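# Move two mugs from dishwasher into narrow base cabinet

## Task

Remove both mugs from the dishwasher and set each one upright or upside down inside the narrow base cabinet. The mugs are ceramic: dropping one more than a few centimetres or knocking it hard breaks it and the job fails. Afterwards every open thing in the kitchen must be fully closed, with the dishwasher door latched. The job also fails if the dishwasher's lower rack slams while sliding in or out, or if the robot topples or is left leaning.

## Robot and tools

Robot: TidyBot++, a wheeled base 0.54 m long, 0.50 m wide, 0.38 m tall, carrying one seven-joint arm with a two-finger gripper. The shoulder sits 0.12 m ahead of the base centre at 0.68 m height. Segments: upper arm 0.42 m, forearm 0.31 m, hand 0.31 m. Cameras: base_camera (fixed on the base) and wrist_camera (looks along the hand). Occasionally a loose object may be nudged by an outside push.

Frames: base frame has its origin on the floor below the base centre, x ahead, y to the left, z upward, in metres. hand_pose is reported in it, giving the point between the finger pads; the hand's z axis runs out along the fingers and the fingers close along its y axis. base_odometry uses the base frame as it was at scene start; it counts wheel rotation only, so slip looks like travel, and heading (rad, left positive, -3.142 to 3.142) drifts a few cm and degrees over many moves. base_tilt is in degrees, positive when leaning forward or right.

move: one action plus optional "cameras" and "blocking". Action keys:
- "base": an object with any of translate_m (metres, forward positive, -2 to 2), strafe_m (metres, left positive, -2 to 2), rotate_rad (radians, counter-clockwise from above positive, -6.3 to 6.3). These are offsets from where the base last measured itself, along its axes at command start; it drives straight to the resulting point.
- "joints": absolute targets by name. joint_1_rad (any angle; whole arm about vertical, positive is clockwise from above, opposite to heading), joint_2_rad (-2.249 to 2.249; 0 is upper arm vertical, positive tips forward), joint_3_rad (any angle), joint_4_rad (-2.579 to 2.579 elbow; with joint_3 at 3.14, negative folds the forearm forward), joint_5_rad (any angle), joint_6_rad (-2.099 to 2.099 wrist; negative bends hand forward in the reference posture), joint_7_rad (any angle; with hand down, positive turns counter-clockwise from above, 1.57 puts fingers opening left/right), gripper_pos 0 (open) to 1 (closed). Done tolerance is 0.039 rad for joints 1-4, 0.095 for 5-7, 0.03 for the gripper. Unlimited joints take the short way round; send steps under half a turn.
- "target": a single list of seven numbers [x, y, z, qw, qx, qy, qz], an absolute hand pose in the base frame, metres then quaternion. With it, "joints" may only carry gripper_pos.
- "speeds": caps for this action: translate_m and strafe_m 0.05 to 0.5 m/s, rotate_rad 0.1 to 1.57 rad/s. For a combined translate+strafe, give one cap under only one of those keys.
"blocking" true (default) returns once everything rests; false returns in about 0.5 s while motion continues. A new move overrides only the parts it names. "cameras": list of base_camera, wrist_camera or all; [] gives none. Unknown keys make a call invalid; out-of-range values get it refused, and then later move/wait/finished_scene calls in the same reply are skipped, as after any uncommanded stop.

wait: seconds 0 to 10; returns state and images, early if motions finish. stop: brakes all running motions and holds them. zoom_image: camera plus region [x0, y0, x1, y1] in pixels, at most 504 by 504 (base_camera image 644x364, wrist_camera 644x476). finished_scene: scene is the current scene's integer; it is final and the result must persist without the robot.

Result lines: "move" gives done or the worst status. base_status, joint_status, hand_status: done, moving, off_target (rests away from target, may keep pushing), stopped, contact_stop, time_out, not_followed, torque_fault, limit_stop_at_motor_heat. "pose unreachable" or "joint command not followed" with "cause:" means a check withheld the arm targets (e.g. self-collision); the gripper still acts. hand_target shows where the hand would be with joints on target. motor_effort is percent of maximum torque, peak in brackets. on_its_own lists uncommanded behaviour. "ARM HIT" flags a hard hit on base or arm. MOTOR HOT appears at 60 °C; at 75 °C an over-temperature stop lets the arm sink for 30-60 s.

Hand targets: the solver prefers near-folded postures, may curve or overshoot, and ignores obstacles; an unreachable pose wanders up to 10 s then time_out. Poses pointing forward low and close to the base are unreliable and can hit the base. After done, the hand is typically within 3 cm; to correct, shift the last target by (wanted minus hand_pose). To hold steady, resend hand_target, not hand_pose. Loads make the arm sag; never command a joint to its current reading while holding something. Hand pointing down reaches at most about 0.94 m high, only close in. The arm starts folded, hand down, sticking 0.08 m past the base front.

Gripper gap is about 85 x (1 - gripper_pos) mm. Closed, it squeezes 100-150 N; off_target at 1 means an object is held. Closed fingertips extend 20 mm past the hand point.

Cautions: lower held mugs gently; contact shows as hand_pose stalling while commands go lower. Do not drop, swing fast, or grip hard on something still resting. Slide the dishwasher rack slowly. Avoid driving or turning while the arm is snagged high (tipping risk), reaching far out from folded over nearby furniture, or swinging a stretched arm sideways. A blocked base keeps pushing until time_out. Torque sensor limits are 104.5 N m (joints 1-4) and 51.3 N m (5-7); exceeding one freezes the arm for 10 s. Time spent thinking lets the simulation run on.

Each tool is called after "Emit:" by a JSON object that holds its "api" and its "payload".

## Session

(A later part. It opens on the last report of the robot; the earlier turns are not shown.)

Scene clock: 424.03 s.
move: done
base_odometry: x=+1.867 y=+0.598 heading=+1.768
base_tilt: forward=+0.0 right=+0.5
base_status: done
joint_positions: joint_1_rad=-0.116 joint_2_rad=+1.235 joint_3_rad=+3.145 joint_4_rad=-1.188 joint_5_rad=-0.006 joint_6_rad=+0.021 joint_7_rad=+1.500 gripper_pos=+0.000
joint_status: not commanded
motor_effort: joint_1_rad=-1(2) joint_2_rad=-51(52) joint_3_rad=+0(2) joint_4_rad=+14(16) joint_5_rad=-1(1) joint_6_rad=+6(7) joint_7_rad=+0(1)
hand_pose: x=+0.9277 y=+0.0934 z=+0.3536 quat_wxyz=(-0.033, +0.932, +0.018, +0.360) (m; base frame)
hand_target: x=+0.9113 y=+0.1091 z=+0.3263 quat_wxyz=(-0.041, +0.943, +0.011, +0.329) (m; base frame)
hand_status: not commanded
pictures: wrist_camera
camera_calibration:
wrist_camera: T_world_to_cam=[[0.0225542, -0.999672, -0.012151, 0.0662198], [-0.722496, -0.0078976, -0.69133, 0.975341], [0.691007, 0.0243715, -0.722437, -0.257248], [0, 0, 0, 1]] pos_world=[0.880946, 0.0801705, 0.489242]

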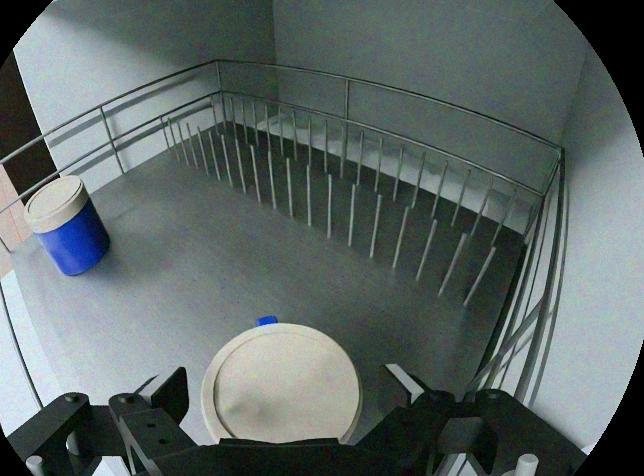

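Emit:
{"api": "move", "payload": {"joints": {"joint_2_rad": 1.313, "joint_4_rad": -1.127, "joint_6_rad": -0.03}, "cameras": ["wrist_camera"]}}

Emit:
{"api": "zoom_image", "payload": {"camera": "wrist_camera", "region": [130, 270, 430, 476]}}

Scene clock: 435.47 s.
move: done
base_odometry: x=+1.867 y=+0.598 heading=+1.768
base_tilt: forward=+0.1 right=+0.5
base_status: not commanded
joint_positions: joint_1_rad=-0.120 joint_2_rad=+1.278 joint_3_rad=+3.145 joint_4_rad=-1.139 joint_5_rad=-0.006 joint_6_rad=+0.021 joint_7_rad=+1.500 gripper_pos=+0.000
joint_status: all done
motor_effort: joint_1_rad=+1(2) joint_2_rad=-51(52) joint_3_rad=-1(2) joint_4_rad=+14(15) joint_5_rad=-1(1) joint_6_rad=+6(7) joint_7_rad=+0(1)
hand_pose: x=+0.9358 y=+0.0975 z=+0.3394 quat_wxyz=(-0.034, +0.931, +0.020, +0.363) (m; base frame)
hand_target: x=+0.9150 y=+0.1096 z=+0.3053 quat_wxyz=(-0.041, +0.944, +0.011, +0.327) (m; base frame)
hand_status: not commanded
pictures: wrist_camera
camera_calibration:
wrist_camera: T_world_to_cam=[[0.0264391, -0.999571, -0.0126296, 0.0664403], [-0.718046, -0.0101997, -0.695921, 0.968971], [0.695493, 0.0274681, -0.718007, -0.27929], [0, 0, 0, 1]] pos_world=[0.888253, 0.0839665, 0.474634]

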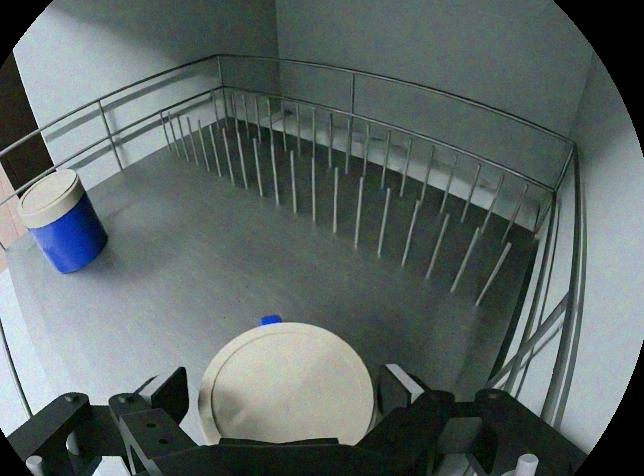

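Scaled by 1.680.

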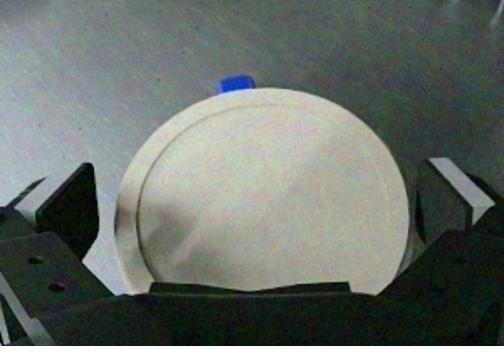

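Emit:
{"api": "move", "payload": {"base": {"strafe_m": -0.002}, "joints": {"joint_2_rad": 1.345, "joint_4_rad": -1.097, "joint_6_rad": -0.03}, "cameras": ["all"]}}

Emit:
{"api": "zoom_image", "payload": {"camera": "wrist_camera", "region": [130, 270, 430, 476]}}

Scene clock: 440.60 s.
move: off_target
base_odometry: x=+1.869 y=+0.599 heading=+1.769
base_tilt: forward=+0.1 right=+0.5
base_status: done
joint_positions: joint_1_rad=-0.122 joint_2_rad=+1.305 joint_3_rad=+3.145 joint_4_rad=-1.106 joint_5_rad=-0.006 joint_6_rad=+0.021 joint_7_rad=+1.500 gripper_pos=+0.000
joint_status: joint_2_rad off_target (ended at +1.305, target +1.345); the others done
motor_effort: joint_1_rad=+0(3) joint_2_rad=-49(51) joint_3_rad=-1(1) joint_4_rad=+13(15) joint_5_rad=-1(1) joint_6_rad=+5(6) joint_7_rad=+0(1)
hand_pose: x=+0.9413 y=+0.1003 z=+0.3310 quat_wxyz=(-0.035, +0.930, +0.021, +0.365) (m; base frame)
hand_target: x=+0.9172 y=+0.1099 z=+0.2915 quat_wxyz=(-0.041, +0.944, +0.011, +0.326) (m; base frame)
hand_status: not commanded
pictures: base_camera, wrist_camera
camera_calibration:
wrist_camera: T_world_to_cam=[[0.0291205, -0.999488, -0.013284, 0.0667028], [-0.714088, -0.0115022, -0.699962, 0.964849], [0.69945, 0.0298692, -0.714057, -0.294537], [0, 0, 0, 1]] pos_world=[0.893058, 0.0865641, 0.465927]

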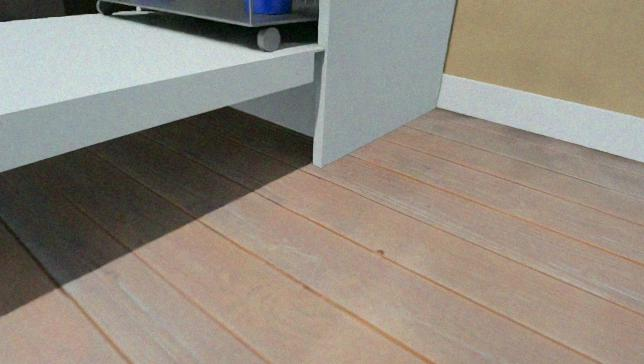

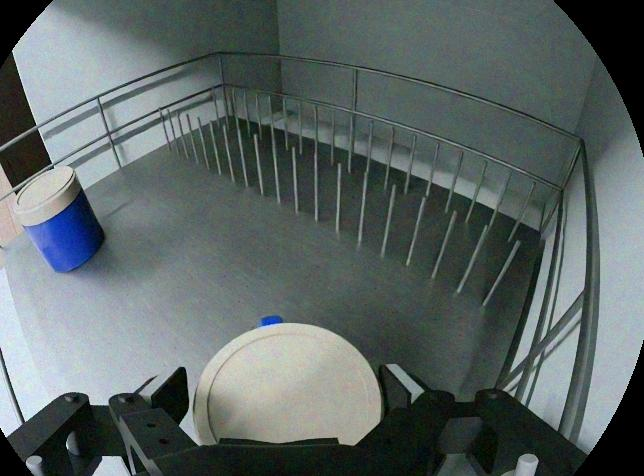

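Scaled by 1.680.

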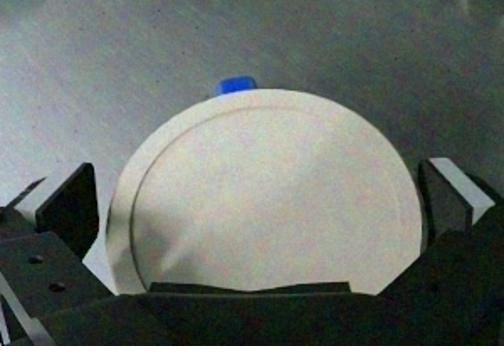

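Emit:
{"api": "move", "payload": {"base": {"strafe_m": -0.003}, "cameras": ["wrist_camera"]}}

Emit:
{"api": "zoom_image", "payload": {"camera": "wrist_camera", "region": [130, 270, 430, 476]}}

Emit:
{"api": "move", "payload": {"joints": {"joint_2_rad": 1.383, "joint_4_rad": -1.065, "joint_6_rad": -0.03}, "cameras": ["wrist_camera"]}}

Emit:
{"api": "zoom_image", "payload": {"camera": "wrist_camera", "region": [130, 270, 430, 476]}}

Scene clock: 454.77 s.
move: done
base_odometry: x=+1.872 y=+0.600 heading=+1.769
base_tilt: forward=+0.1 right=+0.5
base_status: done
joint_positions: joint_1_rad=-0.125 joint_2_rad=+1.305 joint_3_rad=+3.145 joint_4_rad=-1.106 joint_5_rad=-0.006 joint_6_rad=+0.021 joint_7_rad=+1.500 gripper_pos=+0.000
joint_status: not commanded
motor_effort: joint_1_rad=+0(4) joint_2_rad=-49(51) joint_3_rad=+0(2) joint_4_rad=+13(14) joint_5_rad=-1(1) joint_6_rad=+5(6) joint_7_rad=+0(1)
hand_pose: x=+0.9409 y=+0.1027 z=+0.3307 quat_wxyz=(-0.035, +0.930, +0.022, +0.365) (m; base frame)
hand_target: x=+0.9172 y=+0.1099 z=+0.2915 quat_wxyz=(-0.041, +0.944, +0.011, +0.326) (m; base frame)
hand_status: not commanded
pictures: wrist_camera
camera_calibration:
wrist_camera: T_world_to_cam=[[0.0318703, -0.999399, -0.0136706, 0.066722], [-0.714161, -0.0132009, -0.699857, 0.96469], [0.699256, 0.0320677, -0.714152, -0.294517], [0, 0, 0, 1]] pos_world=[0.89276, 0.0888612, 0.465727]

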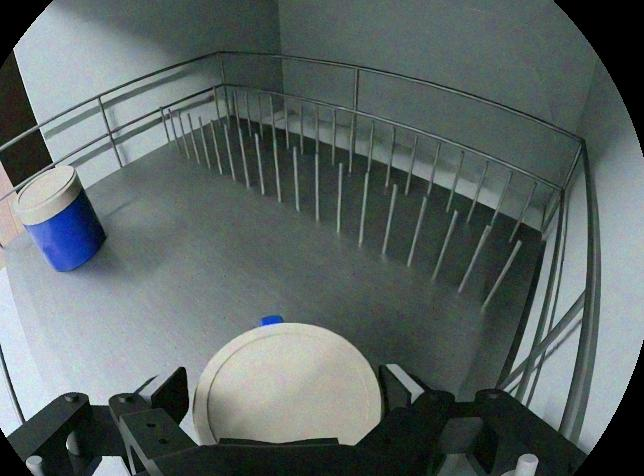

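Scaled by 1.680.

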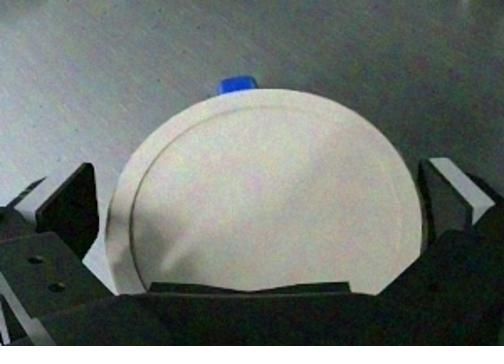

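Scene clock: 455.47 s.
move: off_target
base_odometry: x=+1.872 y=+0.600 heading=+1.769
base_tilt: forward=+0.2 right=+0.5
base_status: not commanded
joint_positions: joint_1_rad=-0.125 joint_2_rad=+1.333 joint_3_rad=+3.145 joint_4_rad=-1.070 joint_5_rad=-0.006 joint_6_rad=+0.021 joint_7_rad=+1.500 gripper_pos=+0.000
joint_status: joint_2_rad off_target (ended at +1.333, target +1.383); the others done
motor_effort: joint_1_rad=+0(2) joint_2_rad=-48(49) joint_3_rad=+0(2) joint_4_rad=+12(14) joint_5_rad=-1(1) joint_6_rad=+4(6) joint_7_rad=+0(1)
hand_pose: x=+0.9475 y=+0.1038 z=+0.3229 quat_wxyz=(-0.036, +0.928, +0.023, +0.369) (m; base frame)
hand_target: x=+0.9176 y=+0.1099 z=+0.2734 quat_wxyz=(-0.041, +0.945, +0.011, +0.323) (m; base frame)
hand_status: not commanded
pictures: wrist_camera
camera_calibration:
wrist_camera: T_world_to_cam=[[0.0324018, -0.999371, -0.0144025, 0.0671889], [-0.708547, -0.0128046, -0.705547, 0.960413], [0.704919, 0.0330658, -0.708516, -0.312015], [0, 0, 0, 1]] pos_world=[0.898266, 0.0897614, 0.457517]

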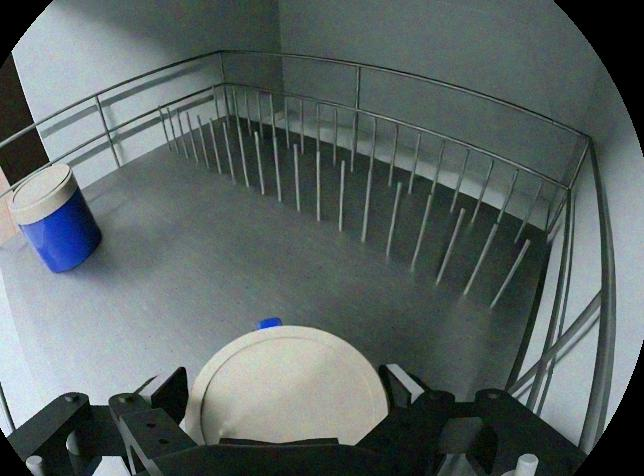

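Scaled by 1.680.

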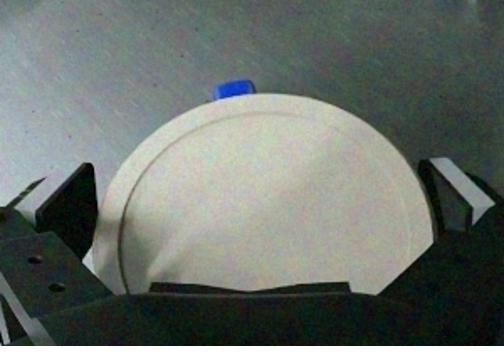

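Emit:
{"api": "move", "payload": {"joints": {"gripper_pos": 0.12}, "cameras": ["wrist_camera"]}}

Emit:
{"api": "move", "payload": {"joints": {"gripper_pos": 0.25}, "cameras": ["all"]}}

Emit:
{"api": "zoom_image", "payload": {"camera": "wrist_camera", "region": [130, 270, 430, 476]}}

Scene clock: 460.97 s.
move: done
base_odometry: x=+1.872 y=+0.600 heading=+1.769
base_tilt: forward=+0.1 right=+0.5
base_status: not commanded
joint_positions: joint_1_rad=-0.125 joint_2_rad=+1.332 joint_3_rad=+3.145 joint_4_rad=-1.070 joint_5_rad=-0.006 joint_6_rad=+0.021 joint_7_rad=+1.500 gripper_pos=+0.102
joint_status: all done
motor_effort: joint_1_rad=-2(5) joint_2_rad=-47(49) joint_3_rad=-2(4) joint_4_rad=+13(14) joint_5_rad=-1(2) joint_6_rad=+5(6) joint_7_rad=+0(1)
hand_pose: x=+0.9479 y=+0.1036 z=+0.3238 quat_wxyz=(-0.036, +0.928, +0.023, +0.370) (m; base frame)
hand_target: x=+0.9176 y=+0.1099 z=+0.2734 quat_wxyz=(-0.041, +0.945, +0.011, +0.323) (m; base frame)
hand_status: not commanded
pictures: wrist_camera
camera_calibration:
wrist_camera: T_world_to_cam=[[0.0322074, -0.999381, -0.0141553, 0.0669533], [-0.707701, -0.0128018, -0.706396, 0.960814], [0.705778, 0.0327689, -0.707675, -0.312781], [0, 0, 0, 1]] pos_world=[0.898567, 0.0894615, 0.458316]

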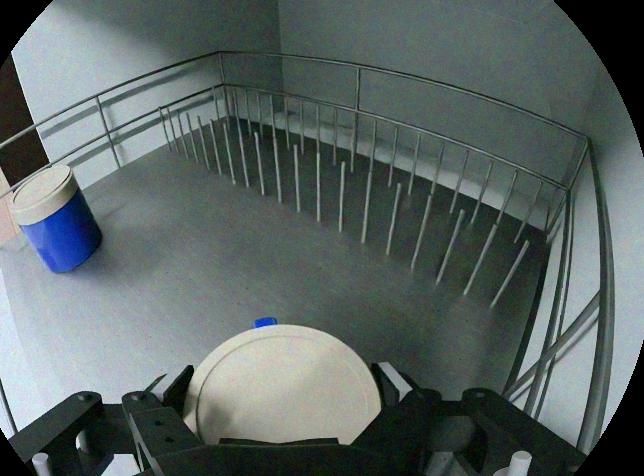

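Scene clock: 461.53 s.
move: off_target
base_odometry: x=+1.872 y=+0.600 heading=+1.769
base_tilt: forward=+0.1 right=+0.5
base_status: not commanded
joint_positions: joint_1_rad=-0.125 joint_2_rad=+1.332 joint_3_rad=+3.145 joint_4_rad=-1.070 joint_5_rad=-0.006 joint_6_rad=+0.021 joint_7_rad=+1.500 gripper_pos=+0.108
joint_status: gripper_pos off_target (ended at +0.108, target +0.250)
motor_effort: joint_1_rad=-4(4) joint_2_rad=-45(46) joint_3_rad=-3(4) joint_4_rad=+12(13) joint_5_rad=-1(1) joint_6_rad=+5(5) joint_7_rad=+0(1)
hand_pose: x=+0.9480 y=+0.1036 z=+0.3238 quat_wxyz=(-0.036, +0.928, +0.023, +0.370) (m; base frame)
hand_target: x=+0.9176 y=+0.1099 z=+0.2734 quat_wxyz=(-0.041, +0.945, +0.011, +0.323) (m; base frame)
hand_status: not commanded
pictures: base_camera, wrist_camera
camera_calibration:
wrist_camera: T_world_to_cam=[[0.0322074, -0.999381, -0.0141553, 0.0669533], [-0.707701, -0.0128018, -0.706396, 0.960814], [0.705778, 0.0327689, -0.707675, -0.312781], [0, 0, 0, 1]] pos_world=[0.898567, 0.0894615, 0.458316]

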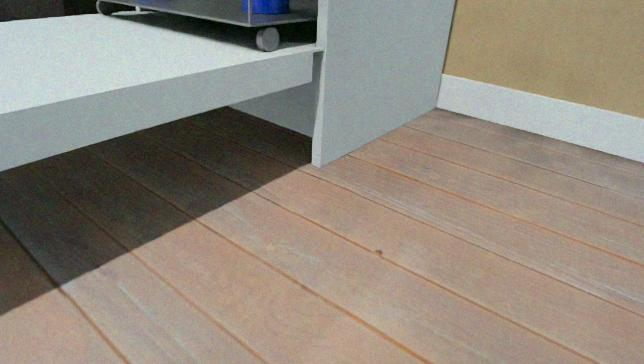

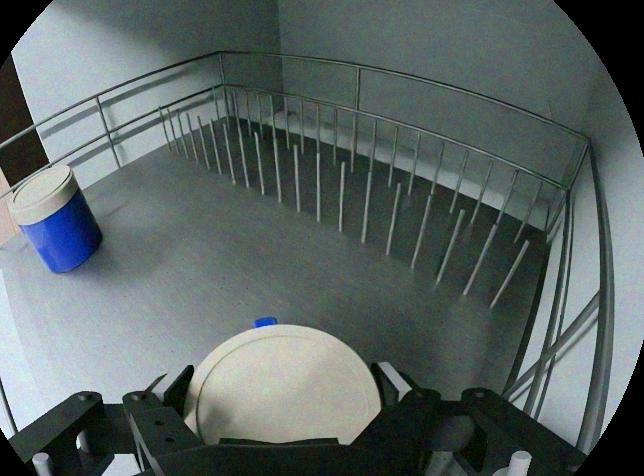

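Scaled by 1.680.

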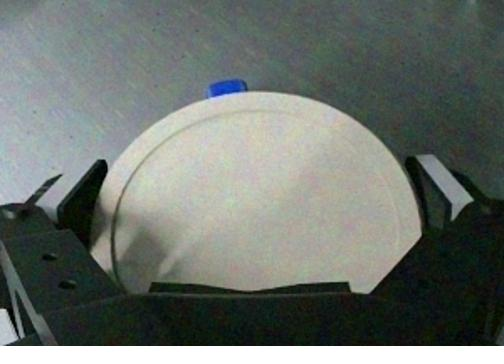

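Emit:
{"api": "move", "payload": {"joints": {"gripper_pos": 0.33, "joint_2_rad": 1.34, "joint_4_rad": -1.08, "joint_6_rad": -0.04}, "cameras": []}}

Emit:
{"api": "move", "payload": {"joints": {"joint_2_rad": 1.30, "joint_4_rad": -1.10, "joint_6_rad": -0.06}, "cameras": ["all"]}}

Emit:
{"api": "move", "payload": {"joints": {"joint_2_rad": 1.255, "joint_4_rad": -1.12, "joint_6_rad": -0.075}, "cameras": []}}

Emit:
{"api": "move", "payload": {"joints": {"joint_2_rad": 1.21, "joint_4_rad": -1.14, "joint_6_rad": -0.09}, "cameras": ["all"]}}

Scene clock: 470.90 s.
move: off_target
base_odometry: x=+1.872 y=+0.600 heading=+1.769
base_tilt: forward=+0.1 right=+0.5
base_status: not commanded
joint_positions: joint_1_rad=-0.125 joint_2_rad=+1.329 joint_3_rad=+3.145 joint_4_rad=-1.070 joint_5_rad=-0.006 joint_6_rad=+0.014 joint_7_rad=+1.500 gripper_pos=+0.108
joint_status: gripper_pos off_target (ended at +0.108, target +0.330); the others done
motor_effort: joint_1_rad=-1(4) joint_2_rad=-52(52) joint_3_rad=-2(4) joint_4_rad=+14(15) joint_5_rad=-1(1) joint_6_rad=+5(6) joint_7_rad=+0(1)
hand_pose: x=+0.9472 y=+0.1036 z=+0.3243 quat_wxyz=(-0.036, +0.929, +0.023, +0.367) (m; base frame)
hand_target: x=+0.9248 y=+0.1109 z=+0.3003 quat_wxyz=(-0.042, +0.942, +0.011, +0.332) (m; base frame)
hand_status: not commanded
pictures: none
No camera images: "cameras" was empty.

Scene clock: 471.60 s.
move: done
base_odometry: x=+1.872 y=+0.600 heading=+1.769
base_tilt: forward=+0.2 right=+0.5
base_status: not commanded
joint_positions: joint_1_rad=-0.127 joint_2_rad=+1.308 joint_3_rad=+3.145 joint_4_rad=-1.090 joint_5_rad=-0.006 joint_6_rad=-0.016 joint_7_rad=+1.500 gripper_pos=+0.108
joint_status: all done
motor_effort: joint_1_rad=+1(2) joint_2_rad=-55(56) joint_3_rad=+0(2) joint_4_rad=+15(16) joint_5_rad=-1(1) joint_6_rad=+7(8) joint_7_rad=+0(1)
hand_pose: x=+0.9385 y=+0.1042 z=+0.3271 quat_wxyz=(-0.035, +0.934, +0.024, +0.354) (m; base frame)
hand_target: x=+0.9253 y=+0.1110 z=+0.3209 quat_wxyz=(-0.042, +0.942, +0.011, +0.332) (m; base frame)
hand_status: not commanded
pictures: base_camera, wrist_camera
camera_calibration:
wrist_camera: T_world_to_cam=[[0.0337555, -0.999365, -0.0113986, 0.0656142], [-0.730814, -0.0169016, -0.682368, 0.97073], [0.681742, 0.0313639, -0.73092, -0.273472], [0, 0, 0, 1]] pos_world=[0.893646, 0.0905567, 0.463256]

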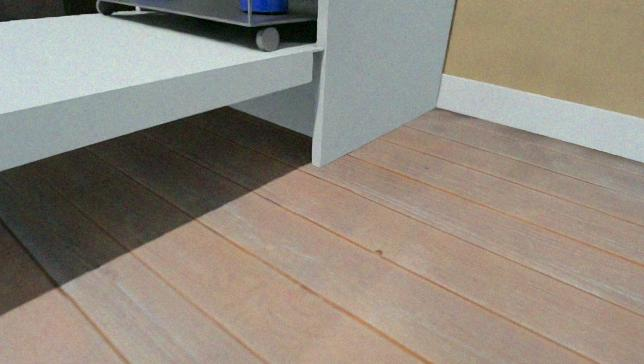

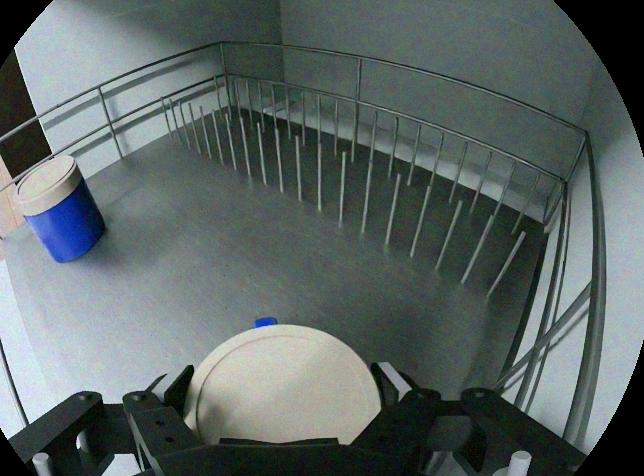

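Scene clock: 472.37 s.
move: done
base_odometry: x=+1.872 y=+0.600 heading=+1.769
base_tilt: forward=+0.2 right=+0.4
base_status: not commanded
joint_positions: joint_1_rad=-0.127 joint_2_rad=+1.274 joint_3_rad=+3.145 joint_4_rad=-1.121 joint_5_rad=-0.006 joint_6_rad=-0.039 joint_7_rad=+1.499 gripper_pos=+0.108
joint_status: all done
motor_effort: joint_1_rad=-1(2) joint_2_rad=-58(58) joint_3_rad=-1(2) joint_4_rad=+18(18) joint_5_rad=-1(1) joint_6_rad=+9(9) joint_7_rad=+0(0)
hand_pose: x=+0.9305 y=+0.1031 z=+0.3372 quat_wxyz=(-0.034, +0.938, +0.023, +0.345) (m; base frame)
hand_target: x=+0.9279 y=+0.1113 z=+0.3463 quat_wxyz=(-0.042, +0.941, +0.011, +0.336) (m; base frame)
hand_status: not commanded
pictures: none
No camera images: "cameras" was empty.

Scene clock: 473.27 s.
move: done
base_odometry: x=+1.872 y=+0.600 heading=+1.769
base_tilt: forward=+0.2 right=+0.6
base_status: not commanded
joint_positions: joint_1_rad=-0.127 joint_2_rad=+1.225 joint_3_rad=+3.145 joint_4_rad=-1.144 joint_5_rad=-0.006 joint_6_rad=-0.055 joint_7_rad=+1.499 gripper_pos=+0.108
joint_status: all done
motor_effort: joint_1_rad=-1(2) joint_2_rad=-57(60) joint_3_rad=+0(2) joint_4_rad=+19(20) joint_5_rad=-1(1) joint_6_rad=+8(9) joint_7_rad=+0(1)
hand_pose: x=+0.9322 y=+0.1034 z=+0.3645 quat_wxyz=(-0.034, +0.936, +0.023, +0.349) (m; base frame)
hand_target: x=+0.9296 y=+0.1116 z=+0.3717 quat_wxyz=(-0.043, +0.939, +0.011, +0.341) (m; base frame)
hand_status: not commanded
pictures: base_camera, wrist_camera
camera_calibration:
wrist_camera: T_world_to_cam=[[0.0331776, -0.99939, -0.0109408, 0.0657977], [-0.737688, -0.0171009, -0.674926, 0.995332], [0.674327, 0.0304633, -0.737805, -0.232347], [0, 0, 0, 1]] pos_world=[0.888739, 0.0898567, 0.501069]

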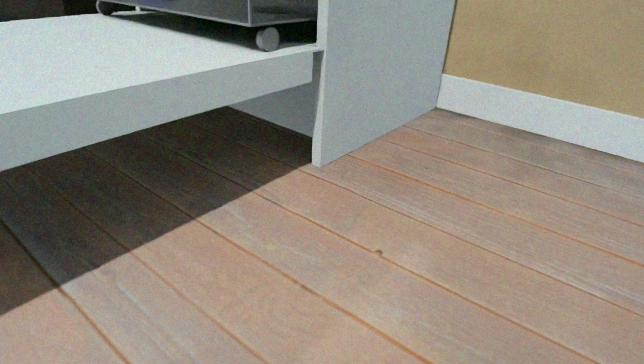

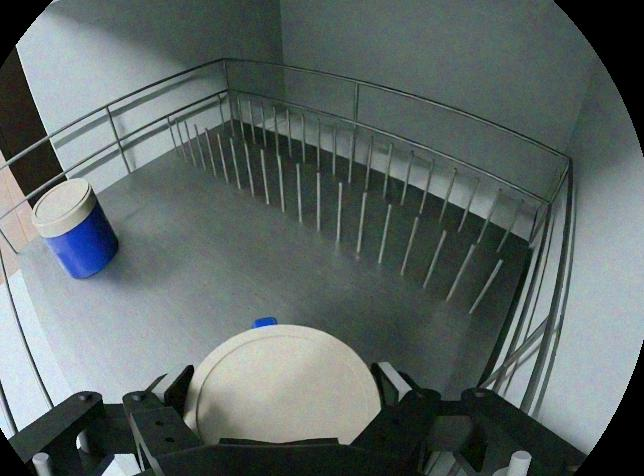

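Emit:
{"api": "move", "payload": {"joints": {"joint_2_rad": 1.12, "joint_4_rad": -1.215, "joint_6_rad": -0.095}, "cameras": []}}

Emit:
{"api": "move", "payload": {"joints": {"joint_2_rad": 1.03, "joint_4_rad": -1.29, "joint_6_rad": -0.1}, "cameras": ["wrist_camera"]}}

Emit:
{"api": "move", "payload": {"joints": {"joint_2_rad": 0.945, "joint_4_rad": -1.36, "joint_6_rad": -0.1}, "cameras": ["wrist_camera"]}}

Scene clock: 491.83 s.
move: done
base_odometry: x=+1.872 y=+0.600 heading=+1.769
base_tilt: forward=+0.1 right=+0.5
base_status: not commanded
joint_positions: joint_1_rad=-0.127 joint_2_rad=+1.131 joint_3_rad=+3.145 joint_4_rad=-1.220 joint_5_rad=-0.006 joint_6_rad=-0.061 joint_7_rad=+1.499 gripper_pos=+0.108
joint_status: all done
motor_effort: joint_1_rad=-1(2) joint_2_rad=-56(60) joint_3_rad=+0(2) joint_4_rad=+19(20) joint_5_rad=-1(1) joint_6_rad=+9(9) joint_7_rad=+0(0)
hand_pose: x=+0.9242 y=+0.1023 z=+0.4077 quat_wxyz=(-0.035, +0.934, +0.023, +0.355) (m; base frame)
hand_target: x=+0.9204 y=+0.1104 z=+0.4119 quat_wxyz=(-0.043, +0.937, +0.011, +0.346) (m; base frame)
hand_status: not commanded
pictures: none
No camera images: "cameras" was empty.

Scene clock: 492.83 s.
move: done
base_odometry: x=+1.872 y=+0.600 heading=+1.769
base_tilt: forward=+0.1 right=+0.5
base_status: not commanded
joint_positions: joint_1_rad=-0.127 joint_2_rad=+1.042 joint_3_rad=+3.145 joint_4_rad=-1.295 joint_5_rad=-0.006 joint_6_rad=-0.066 joint_7_rad=+1.499 gripper_pos=+0.108
joint_status: all done
motor_effort: joint_1_rad=-1(2) joint_2_rad=-55(59) joint_3_rad=-1(2) joint_4_rad=+19(20) joint_5_rad=-1(1) joint_6_rad=+10(10) joint_7_rad=+0(1)
hand_pose: x=+0.9118 y=+0.1007 z=+0.4456 quat_wxyz=(-0.035, +0.932, +0.023, +0.359) (m; base frame)
hand_target: x=+0.9081 y=+0.1087 z=+0.4506 quat_wxyz=(-0.044, +0.936, +0.011, +0.350) (m; base frame)
hand_status: not commanded
pictures: wrist_camera
camera_calibration:
wrist_camera: T_world_to_cam=[[0.0330473, -0.999366, -0.0132098, 0.0657813], [-0.723496, -0.014802, -0.69017, 1.02859], [0.689537, 0.0323655, -0.723526, -0.179025], [0, 0, 0, 1]] pos_world=[0.865452, 0.086759, 0.581243]

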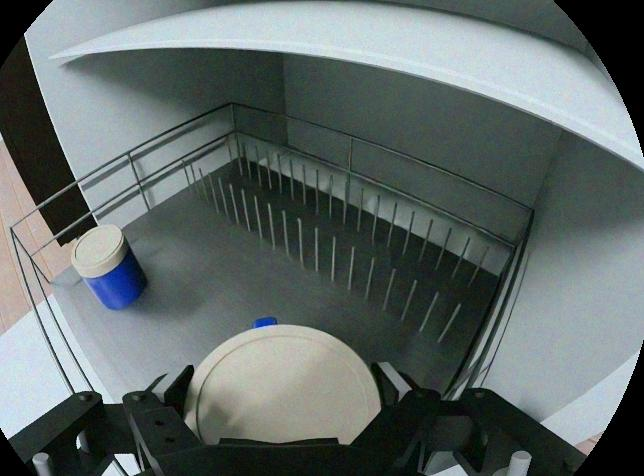

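Scene clock: 493.83 s.
move: done
base_odometry: x=+1.872 y=+0.600 heading=+1.769
base_tilt: forward=+0.1 right=+0.5
base_status: not commanded
joint_positions: joint_1_rad=-0.127 joint_2_rad=+0.958 joint_3_rad=+3.145 joint_4_rad=-1.366 joint_5_rad=-0.006 joint_6_rad=-0.067 joint_7_rad=+1.499 gripper_pos=+0.108
joint_status: all done
motor_effort: joint_1_rad=-1(2) joint_2_rad=-53(57) joint_3_rad=-1(2) joint_4_rad=+19(20) joint_5_rad=+0(1) joint_6_rad=+9(10) joint_7_rad=+0(1)
hand_pose: x=+0.8989 y=+0.0990 z=+0.4815 quat_wxyz=(-0.036, +0.930, +0.023, +0.365) (m; base frame)
hand_target: x=+0.8952 y=+0.1070 z=+0.4871 quat_wxyz=(-0.045, +0.933, +0.011, +0.357) (m; base frame)
hand_status: not commanded
pictures: wrist_camera
camera_calibration:
wrist_camera: T_world_to_cam=[[0.0329888, -0.99935, -0.014542, 0.0657053], [-0.714389, -0.0134016, -0.699621, 1.04025], [0.698971, 0.0334683, -0.714367, -0.157071], [0, 0, 0, 1]] pos_world=[0.850761, 0.0848605, 0.616527]

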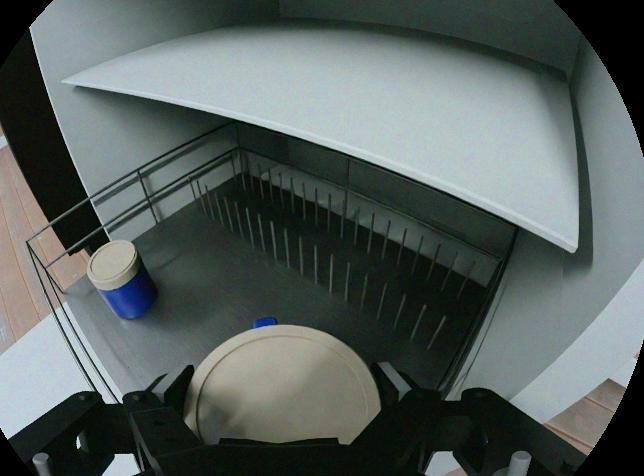

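Emit:
{"api": "move", "payload": {"base": {"translate_m": -0.131, "strafe_m": 0.458}, "speeds": {"translate_m": 0.25}, "cameras": ["all"]}}

Scene clock: 510.03 s.
move: done
base_odometry: x=+1.448 y=+0.381 heading=+1.769
base_tilt: forward=+0.1 right=+0.4
base_status: done
joint_positions: joint_1_rad=-0.134 joint_2_rad=+0.958 joint_3_rad=+3.144 joint_4_rad=-1.366 joint_5_rad=-0.006 joint_6_rad=-0.067 joint_7_rad=+1.499 gripper_pos=+0.108
joint_status: not commanded
motor_effort: joint_1_rad=-1(7) joint_2_rad=-53(56) joint_3_rad=-1(4) joint_4_rad=+19(20) joint_5_rad=-1(1) joint_6_rad=+9(10) joint_7_rad=+0(1)
hand_pose: x=+0.8977 y=+0.1048 z=+0.4812 quat_wxyz=(-0.038, +0.930, +0.026, +0.364) (m; base frame)
hand_target: x=+0.8952 y=+0.1070 z=+0.4871 quat_wxyz=(-0.045, +0.933, +0.011, +0.357) (m; base frame)
hand_status: not commanded
pictures: base_camera, wrist_camera
camera_calibration:
wrist_camera: T_world_to_cam=[[0.0402457, -0.999071, -0.0154385, 0.0654831], [-0.715086, -0.0180074, -0.698805, 1.0399], [0.697877, 0.0391637, -0.715146, -0.155874], [0, 0, 0, 1]] pos_world=[0.849765, 0.0902528, 0.616227]

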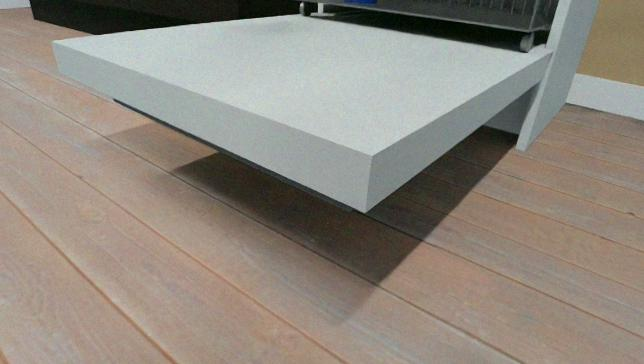

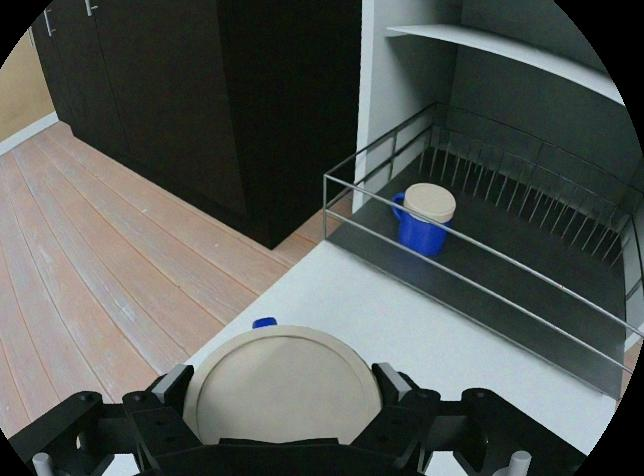

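Emit:
{"api": "move", "payload": {"joints": {"joint_1_rad": 0.0, "joint_2_rad": 0.6, "joint_4_rad": -1.8, "joint_6_rad": 0.0}, "cameras": []}}

Emit:
{"api": "move", "payload": {"joints": {"joint_1_rad": 0.0, "joint_2_rad": 0.24, "joint_4_rad": -2.24, "joint_6_rad": 0.12}, "base": {"translate_m": -0.123, "strafe_m": 0.696}, "speeds": {"translate_m": 0.35}, "cameras": ["wrist_camera"]}}

Emit:
{"api": "move", "payload": {"base": {"rotate_rad": -2.184}, "speeds": {"rotate_rad": 0.8}, "cameras": ["all"]}}

Scene clock: 524.07 s.
move: done
base_odometry: x=+1.448 y=+0.381 heading=+1.769
base_tilt: forward=+0.1 right=+0.5
base_status: not commanded
joint_positions: joint_1_rad=-0.022 joint_2_rad=+0.615 joint_3_rad=+3.144 joint_4_rad=-1.798 joint_5_rad=-0.006 joint_6_rad=-0.046 joint_7_rad=+1.499 gripper_pos=+0.108
joint_status: all done
motor_effort: joint_1_rad=-1(3) joint_2_rad=-42(54) joint_3_rad=+0(3) joint_4_rad=+18(20) joint_5_rad=-1(1) joint_6_rad=+8(9) joint_7_rad=+0(1)
hand_pose: x=+0.7671 y=+0.0147 z=+0.5490 quat_wxyz=(-0.016, +0.942, -0.026, +0.334) (m; base frame)
hand_target: x=+0.7792 y=+0.0023 z=+0.5677 quat_wxyz=(-0.021, +0.931, -0.051, +0.362) (m; base frame)
hand_status: not commanded
pictures: none
No camera images: "cameras" was empty.

Scene clock: 527.13 s.
move: done
base_odometry: x=+0.790 y=+0.123 heading=+1.769
base_tilt: forward=+0.1 right=+0.5
base_status: done
joint_positions: joint_1_rad=-0.010 joint_2_rad=+0.257 joint_3_rad=+3.143 joint_4_rad=-2.240 joint_5_rad=-0.006 joint_6_rad=+0.072 joint_7_rad=+1.499 gripper_pos=+0.108
joint_status: all done
motor_effort: joint_1_rad=-1(4) joint_2_rad=-27(43) joint_3_rad=-1(3) joint_4_rad=+17(18) joint_5_rad=+0(1) joint_6_rad=+9(9) joint_7_rad=+0(1)
hand_pose: x=+0.6194 y=+0.0056 z=+0.6026 quat_wxyz=(-0.015, +0.936, -0.032, +0.350) (m; base frame)
hand_target: x=+0.6314 y=+0.0022 z=+0.6215 quat_wxyz=(-0.022, +0.923, -0.051, +0.380) (m; base frame)
hand_status: not commanded
pictures: wrist_camera
camera_calibration:
wrist_camera: T_world_to_cam=[[-0.0842037, -0.996364, -0.0129731, 0.0549895], [-0.735095, 0.0709026, -0.674247, 0.9211], [0.672715, -0.0472376, -0.738392, 0.159139], [0, 0, 0, 1]] pos_world=[0.574671, -0.00300145, 0.739269]

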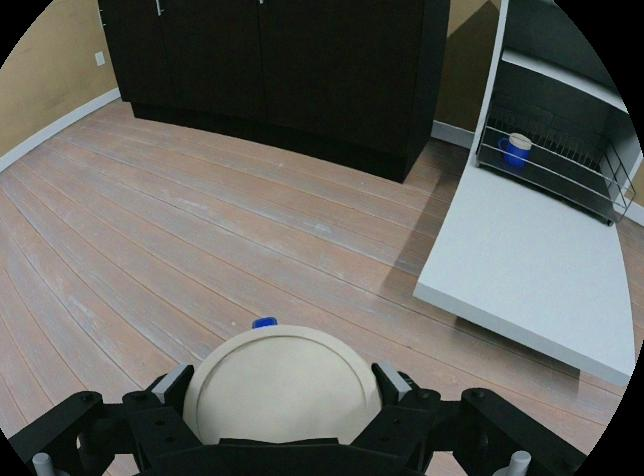

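Scene clock: 530.73 s.
move: done
base_odometry: x=+0.790 y=+0.123 heading=-0.414
base_tilt: forward=+0.1 right=+0.5
base_status: done
joint_positions: joint_1_rad=-0.007 joint_2_rad=+0.257 joint_3_rad=+3.142 joint_4_rad=-2.240 joint_5_rad=-0.006 joint_6_rad=+0.074 joint_7_rad=+1.499 gripper_pos=+0.108
joint_status: not commanded
motor_effort: joint_1_rad=-1(4) joint_2_rad=-27(29) joint_3_rad=-1(3) joint_4_rad=+17(17) joint_5_rad=-1(1) joint_6_rad=+8(10) joint_7_rad=+1(1)
hand_pose: x=+0.6199 y=+0.0047 z=+0.6032 quat_wxyz=(-0.015, +0.936, -0.033, +0.351) (m; base frame)
hand_target: x=+0.6314 y=+0.0022 z=+0.6215 quat_wxyz=(-0.022, +0.923, -0.051, +0.380) (m; base frame)
hand_status: not commanded
pictures: base_camera, wrist_camera
camera_calibration:
wrist_camera: T_world_to_cam=[[-0.0858889, -0.996213, -0.013533, 0.0555931], [-0.733349, 0.072409, -0.675985, 0.921854], [0.674405, -0.0481352, -0.736791, 0.157241], [0, 0, 0, 1]] pos_world=[0.574772, -0.00379911, 0.739765]

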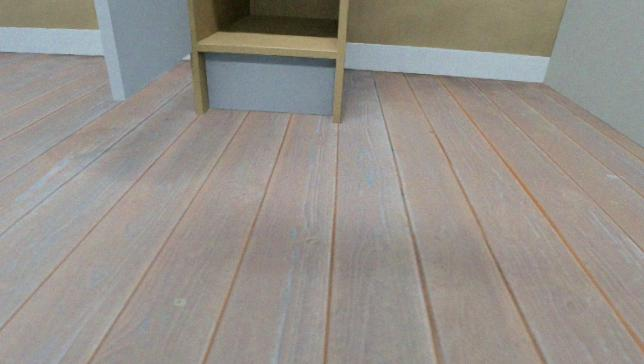

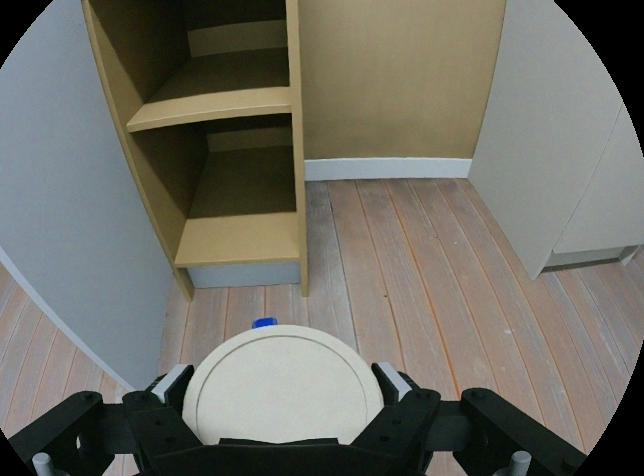

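Emit:
{"api": "move", "payload": {"base": {"rotate_rad": -0.035}, "joints": {"joint_1_rad": 0.0, "joint_2_rad": 0.54, "joint_4_rad": -1.64, "joint_6_rad": -0.23}, "cameras": []}}

Emit:
{"api": "move", "payload": {"base": {"translate_m": 0.12, "strafe_m": 0.135}, "speeds": {"translate_m": 0.2}, "cameras": ["all"]}}

Scene clock: 564.07 s.
move: off_target
base_odometry: x=+0.790 y=+0.123 heading=-0.448
base_tilt: forward=+0.1 right=+0.5
base_status: done
joint_positions: joint_1_rad=-0.003 joint_2_rad=+0.540 joint_3_rad=+3.143 joint_4_rad=-1.683 joint_5_rad=-0.006 joint_6_rad=-0.188 joint_7_rad=+1.499 gripper_pos=+0.108
joint_status: joint_4_rad off_target (ended at -1.683, target -1.640); the others done
motor_effort: joint_1_rad=-2(4) joint_2_rad=-42(42) joint_3_rad=-1(3) joint_4_rad=+21(21) joint_5_rad=-1(1) joint_6_rad=+9(10) joint_7_rad=+0(1)
hand_pose: x=+0.7929 y=+0.0025 z=+0.6198 quat_wxyz=(-0.014, +0.933, -0.035, +0.357) (m; base frame)
hand_target: x=+0.8011 y=+0.0023 z=+0.6312 quat_wxyz=(-0.020, +0.932, -0.051, +0.357) (m; base frame)
hand_status: not commanded
pictures: none
No camera images: "cameras" was empty.

Scene clock: 565.73 s.
move: done
base_odometry: x=+0.957 y=+0.193 heading=-0.449
base_tilt: forward=+0.1 right=+0.4
base_status: done
joint_positions: joint_1_rad=-0.003 joint_2_rad=+0.544 joint_3_rad=+3.143 joint_4_rad=-1.678 joint_5_rad=-0.006 joint_6_rad=-0.193 joint_7_rad=+1.499 gripper_pos=+0.108
joint_status: not commanded
motor_effort: joint_1_rad=-1(6) joint_2_rad=-42(43) joint_3_rad=+0(4) joint_4_rad=+20(21) joint_5_rad=-1(1) joint_6_rad=+9(9) joint_7_rad=+0(1)
hand_pose: x=+0.7935 y=+0.0028 z=+0.6188 quat_wxyz=(-0.014, +0.934, -0.035, +0.355) (m; base frame)
hand_target: x=+0.8011 y=+0.0023 z=+0.6312 quat_wxyz=(-0.020, +0.932, -0.051, +0.357) (m; base frame)
hand_status: not commanded
pictures: base_camera, wrist_camera
camera_calibration:
wrist_camera: T_world_to_cam=[[-0.0901106, -0.995823, -0.0147068, 0.0728793], [-0.727633, 0.0759109, -0.681753, 1.05893], [0.680022, -0.0507321, -0.731434, 0.043685], [0, 0, 0, 1]] pos_world=[0.747375, -0.00559346, 0.754955]

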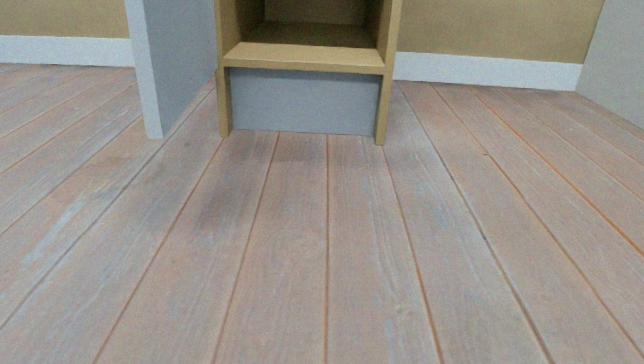

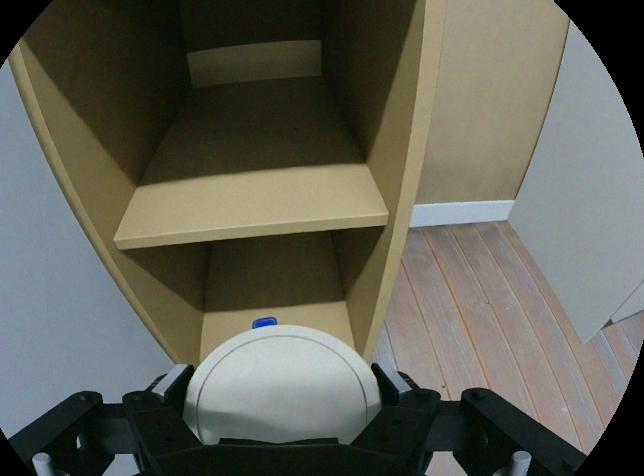

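Emit:
{"api": "move", "payload": {"base": {"translate_m": 0.2, "strafe_m": 0.012}, "speeds": {"translate_m": 0.12}, "cameras": ["all"]}}

Scene clock: 578.87 s.
move: done
base_odometry: x=+1.142 y=+0.117 heading=-0.449
base_tilt: forward=+0.1 right=+0.5
base_status: done
joint_positions: joint_1_rad=-0.003 joint_2_rad=+0.546 joint_3_rad=+3.143 joint_4_rad=-1.675 joint_5_rad=-0.006 joint_6_rad=-0.196 joint_7_rad=+1.499 gripper_pos=+0.108
joint_status: not commanded
motor_effort: joint_1_rad=-1(5) joint_2_rad=-42(44) joint_3_rad=-1(2) joint_4_rad=+20(22) joint_5_rad=+0(1) joint_6_rad=+9(9) joint_7_rad=+0(1)
hand_pose: x=+0.7942 y=+0.0028 z=+0.6180 quat_wxyz=(-0.014, +0.934, -0.035, +0.354) (m; base frame)
hand_target: x=+0.8011 y=+0.0023 z=+0.6312 quat_wxyz=(-0.020, +0.932, -0.051, +0.357) (m; base frame)
hand_status: not commanded
pictures: base_camera, wrist_camera
camera_calibration:
wrist_camera: T_world_to_cam=[[-0.0901374, -0.995823, -0.0145331, 0.072839], [-0.728936, 0.0759091, -0.680361, 1.05904], [0.678622, -0.0507322, -0.732733, 0.0445912], [0, 0, 0, 1]] pos_world=[0.748273, -0.00559347, 0.754258]

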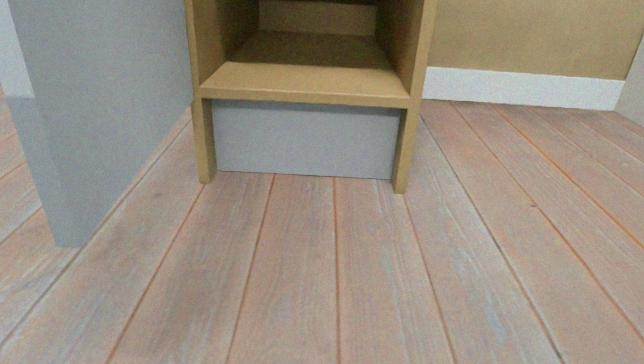

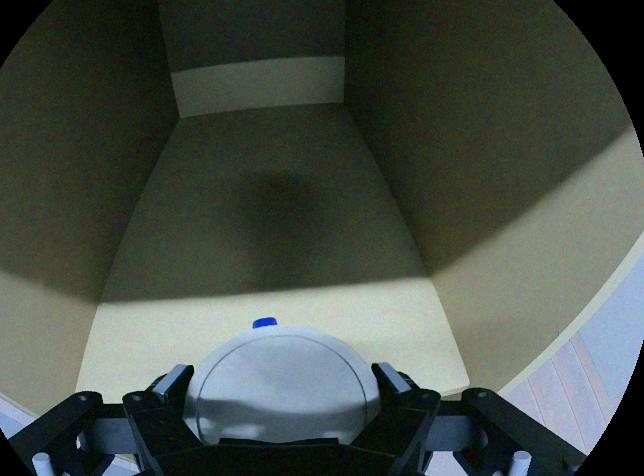

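Emit:
{"api": "move", "payload": {"base": {"translate_m": 0.095}, "speeds": {"translate_m": 0.1}, "cameras": ["wrist_camera"]}}

Emit:
{"api": "move", "payload": {"joints": {"joint_2_rad": 0.60, "joint_4_rad": -1.64, "joint_6_rad": -0.21}, "cameras": ["wrist_camera"]}}

Scene clock: 586.60 s.
move: done
base_odometry: x=+1.228 y=+0.076 heading=-0.448
base_tilt: forward=+0.1 right=+0.5
base_status: done
joint_positions: joint_1_rad=-0.003 joint_2_rad=+0.548 joint_3_rad=+3.143 joint_4_rad=-1.673 joint_5_rad=-0.006 joint_6_rad=-0.197 joint_7_rad=+1.499 gripper_pos=+0.108
joint_status: not commanded
motor_effort: joint_1_rad=-1(3) joint_2_rad=-42(44) joint_3_rad=+0(2) joint_4_rad=+20(22) joint_5_rad=-1(1) joint_6_rad=+9(9) joint_7_rad=+0(1)
hand_pose: x=+0.7944 y=+0.0028 z=+0.6175 quat_wxyz=(-0.014, +0.935, -0.035, +0.354) (m; base frame)
hand_target: x=+0.8011 y=+0.0023 z=+0.6312 quat_wxyz=(-0.020, +0.932, -0.051, +0.357) (m; base frame)
hand_status: not commanded
pictures: wrist_camera
camera_calibration:
wrist_camera: T_world_to_cam=[[-0.0901515, -0.995824, -0.0144174, 0.0727911], [-0.729802, 0.0759054, -0.679432, 1.05894], [0.677689, -0.05073, -0.733597, 0.0453049], [0, 0, 0, 1]] pos_world=[0.748673, -0.00559347, 0.753759]

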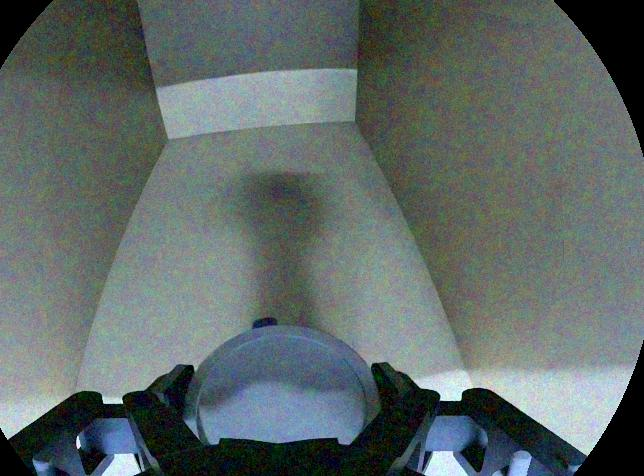

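Scene clock: 587.37 s.
move: done
base_odometry: x=+1.228 y=+0.076 heading=-0.448
base_tilt: forward=+0.1 right=+0.5
base_status: not commanded
joint_positions: joint_1_rad=-0.003 joint_2_rad=+0.578 joint_3_rad=+3.143 joint_4_rad=-1.665 joint_5_rad=-0.006 joint_6_rad=-0.196 joint_7_rad=+1.499 gripper_pos=+0.109
joint_status: all done
motor_effort: joint_1_rad=-2(2) joint_2_rad=-39(42) joint_3_rad=-1(2) joint_4_rad=+18(20) joint_5_rad=-1(1) joint_6_rad=+7(9) joint_7_rad=+0(1)
hand_pose: x=+0.7959 y=+0.0028 z=+0.6006 quat_wxyz=(-0.014, +0.938, -0.035, +0.344) (m; base frame)
hand_target: x=+0.8017 y=+0.0023 z=+0.5943 quat_wxyz=(-0.019, +0.939, -0.052, +0.338) (m; base frame)
hand_status: not commanded
pictures: wrist_camera
camera_calibration:
wrist_camera: T_world_to_cam=[[-0.090368, -0.995831, -0.0124269, 0.0716608], [-0.744137, 0.0758101, -0.663711, 1.05062], [0.661886, -0.0507309, -0.747886, 0.053065], [0, 0, 0, 1]] pos_world=[0.753159, -0.0055936, 0.737886]

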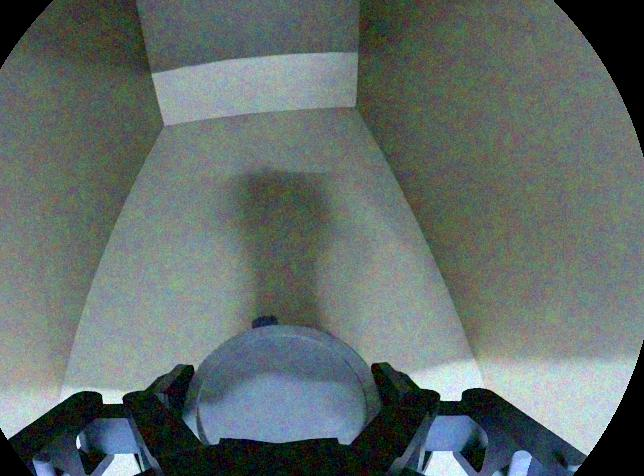

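Emit:
{"api": "move", "payload": {"joints": {"joint_2_rad": 0.60, "joint_4_rad": -1.64, "joint_6_rad": -0.12}, "cameras": []}}

Emit:
{"api": "move", "payload": {"joints": {"joint_2_rad": 0.63, "joint_4_rad": -1.64, "joint_6_rad": -0.10}, "cameras": ["wrist_camera"]}}

Scene clock: 593.93 s.
move: done
base_odometry: x=+1.228 y=+0.076 heading=-0.448
base_tilt: forward=+0.1 right=+0.5
base_status: not commanded
joint_positions: joint_1_rad=-0.003 joint_2_rad=+0.599 joint_3_rad=+3.143 joint_4_rad=-1.665 joint_5_rad=-0.006 joint_6_rad=-0.132 joint_7_rad=+1.499 gripper_pos=+0.109
joint_status: all done
motor_effort: joint_1_rad=-1(2) joint_2_rad=-42(44) joint_3_rad=-1(2) joint_4_rad=+19(22) joint_5_rad=-1(1) joint_6_rad=+8(11) joint_7_rad=+0(1)
hand_pose: x=+0.8094 y=+0.0027 z=+0.5996 quat_wxyz=(-0.014, +0.931, -0.035, +0.364) (m; base frame)
hand_target: x=+0.8224 y=+0.0023 z=+0.6131 quat_wxyz=(-0.022, +0.923, -0.051, +0.380) (m; base frame)
hand_status: not commanded
pictures: none
No camera images: "cameras" was empty.

Scene clock: 594.57 s.
move: done
base_odometry: x=+1.228 y=+0.076 heading=-0.448
base_tilt: forward=+0.1 right=+0.5
base_status: not commanded
joint_positions: joint_1_rad=-0.003 joint_2_rad=+0.604 joint_3_rad=+3.143 joint_4_rad=-1.663 joint_5_rad=-0.006 joint_6_rad=-0.122 joint_7_rad=+1.499 gripper_pos=+0.109
joint_status: all done
motor_effort: joint_1_rad=-1(2) joint_2_rad=-38(42) joint_3_rad=-1(2) joint_4_rad=+17(19) joint_5_rad=-1(1) joint_6_rad=+7(8) joint_7_rad=+0(1)
hand_pose: x=+0.8118 y=+0.0027 z=+0.5993 quat_wxyz=(-0.014, +0.929, -0.035, +0.367) (m; base frame)
hand_target: x=+0.8245 y=+0.0023 z=+0.5964 quat_wxyz=(-0.021, +0.925, -0.051, +0.376) (m; base frame)
hand_status: not commanded
pictures: wrist_camera
camera_calibration:
wrist_camera: T_world_to_cam=[[-0.0899837, -0.995802, -0.016743, 0.0752085], [-0.7098, 0.0759142, -0.7003, 1.05561], [0.698632, -0.0511315, -0.713652, -0.00880192], [0, 0, 0, 1]] pos_world=[0.762192, -0.00569331, 0.734224]

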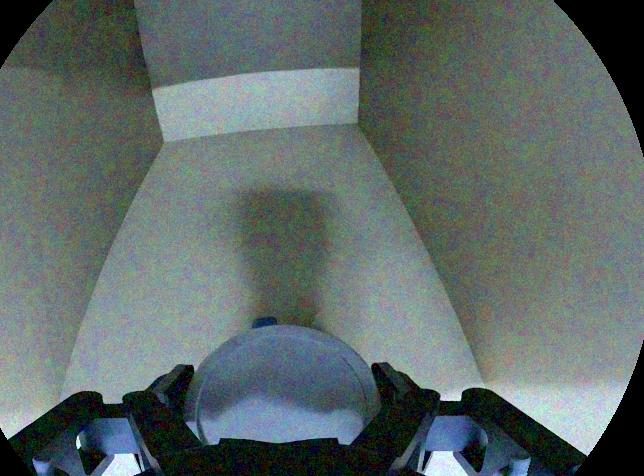

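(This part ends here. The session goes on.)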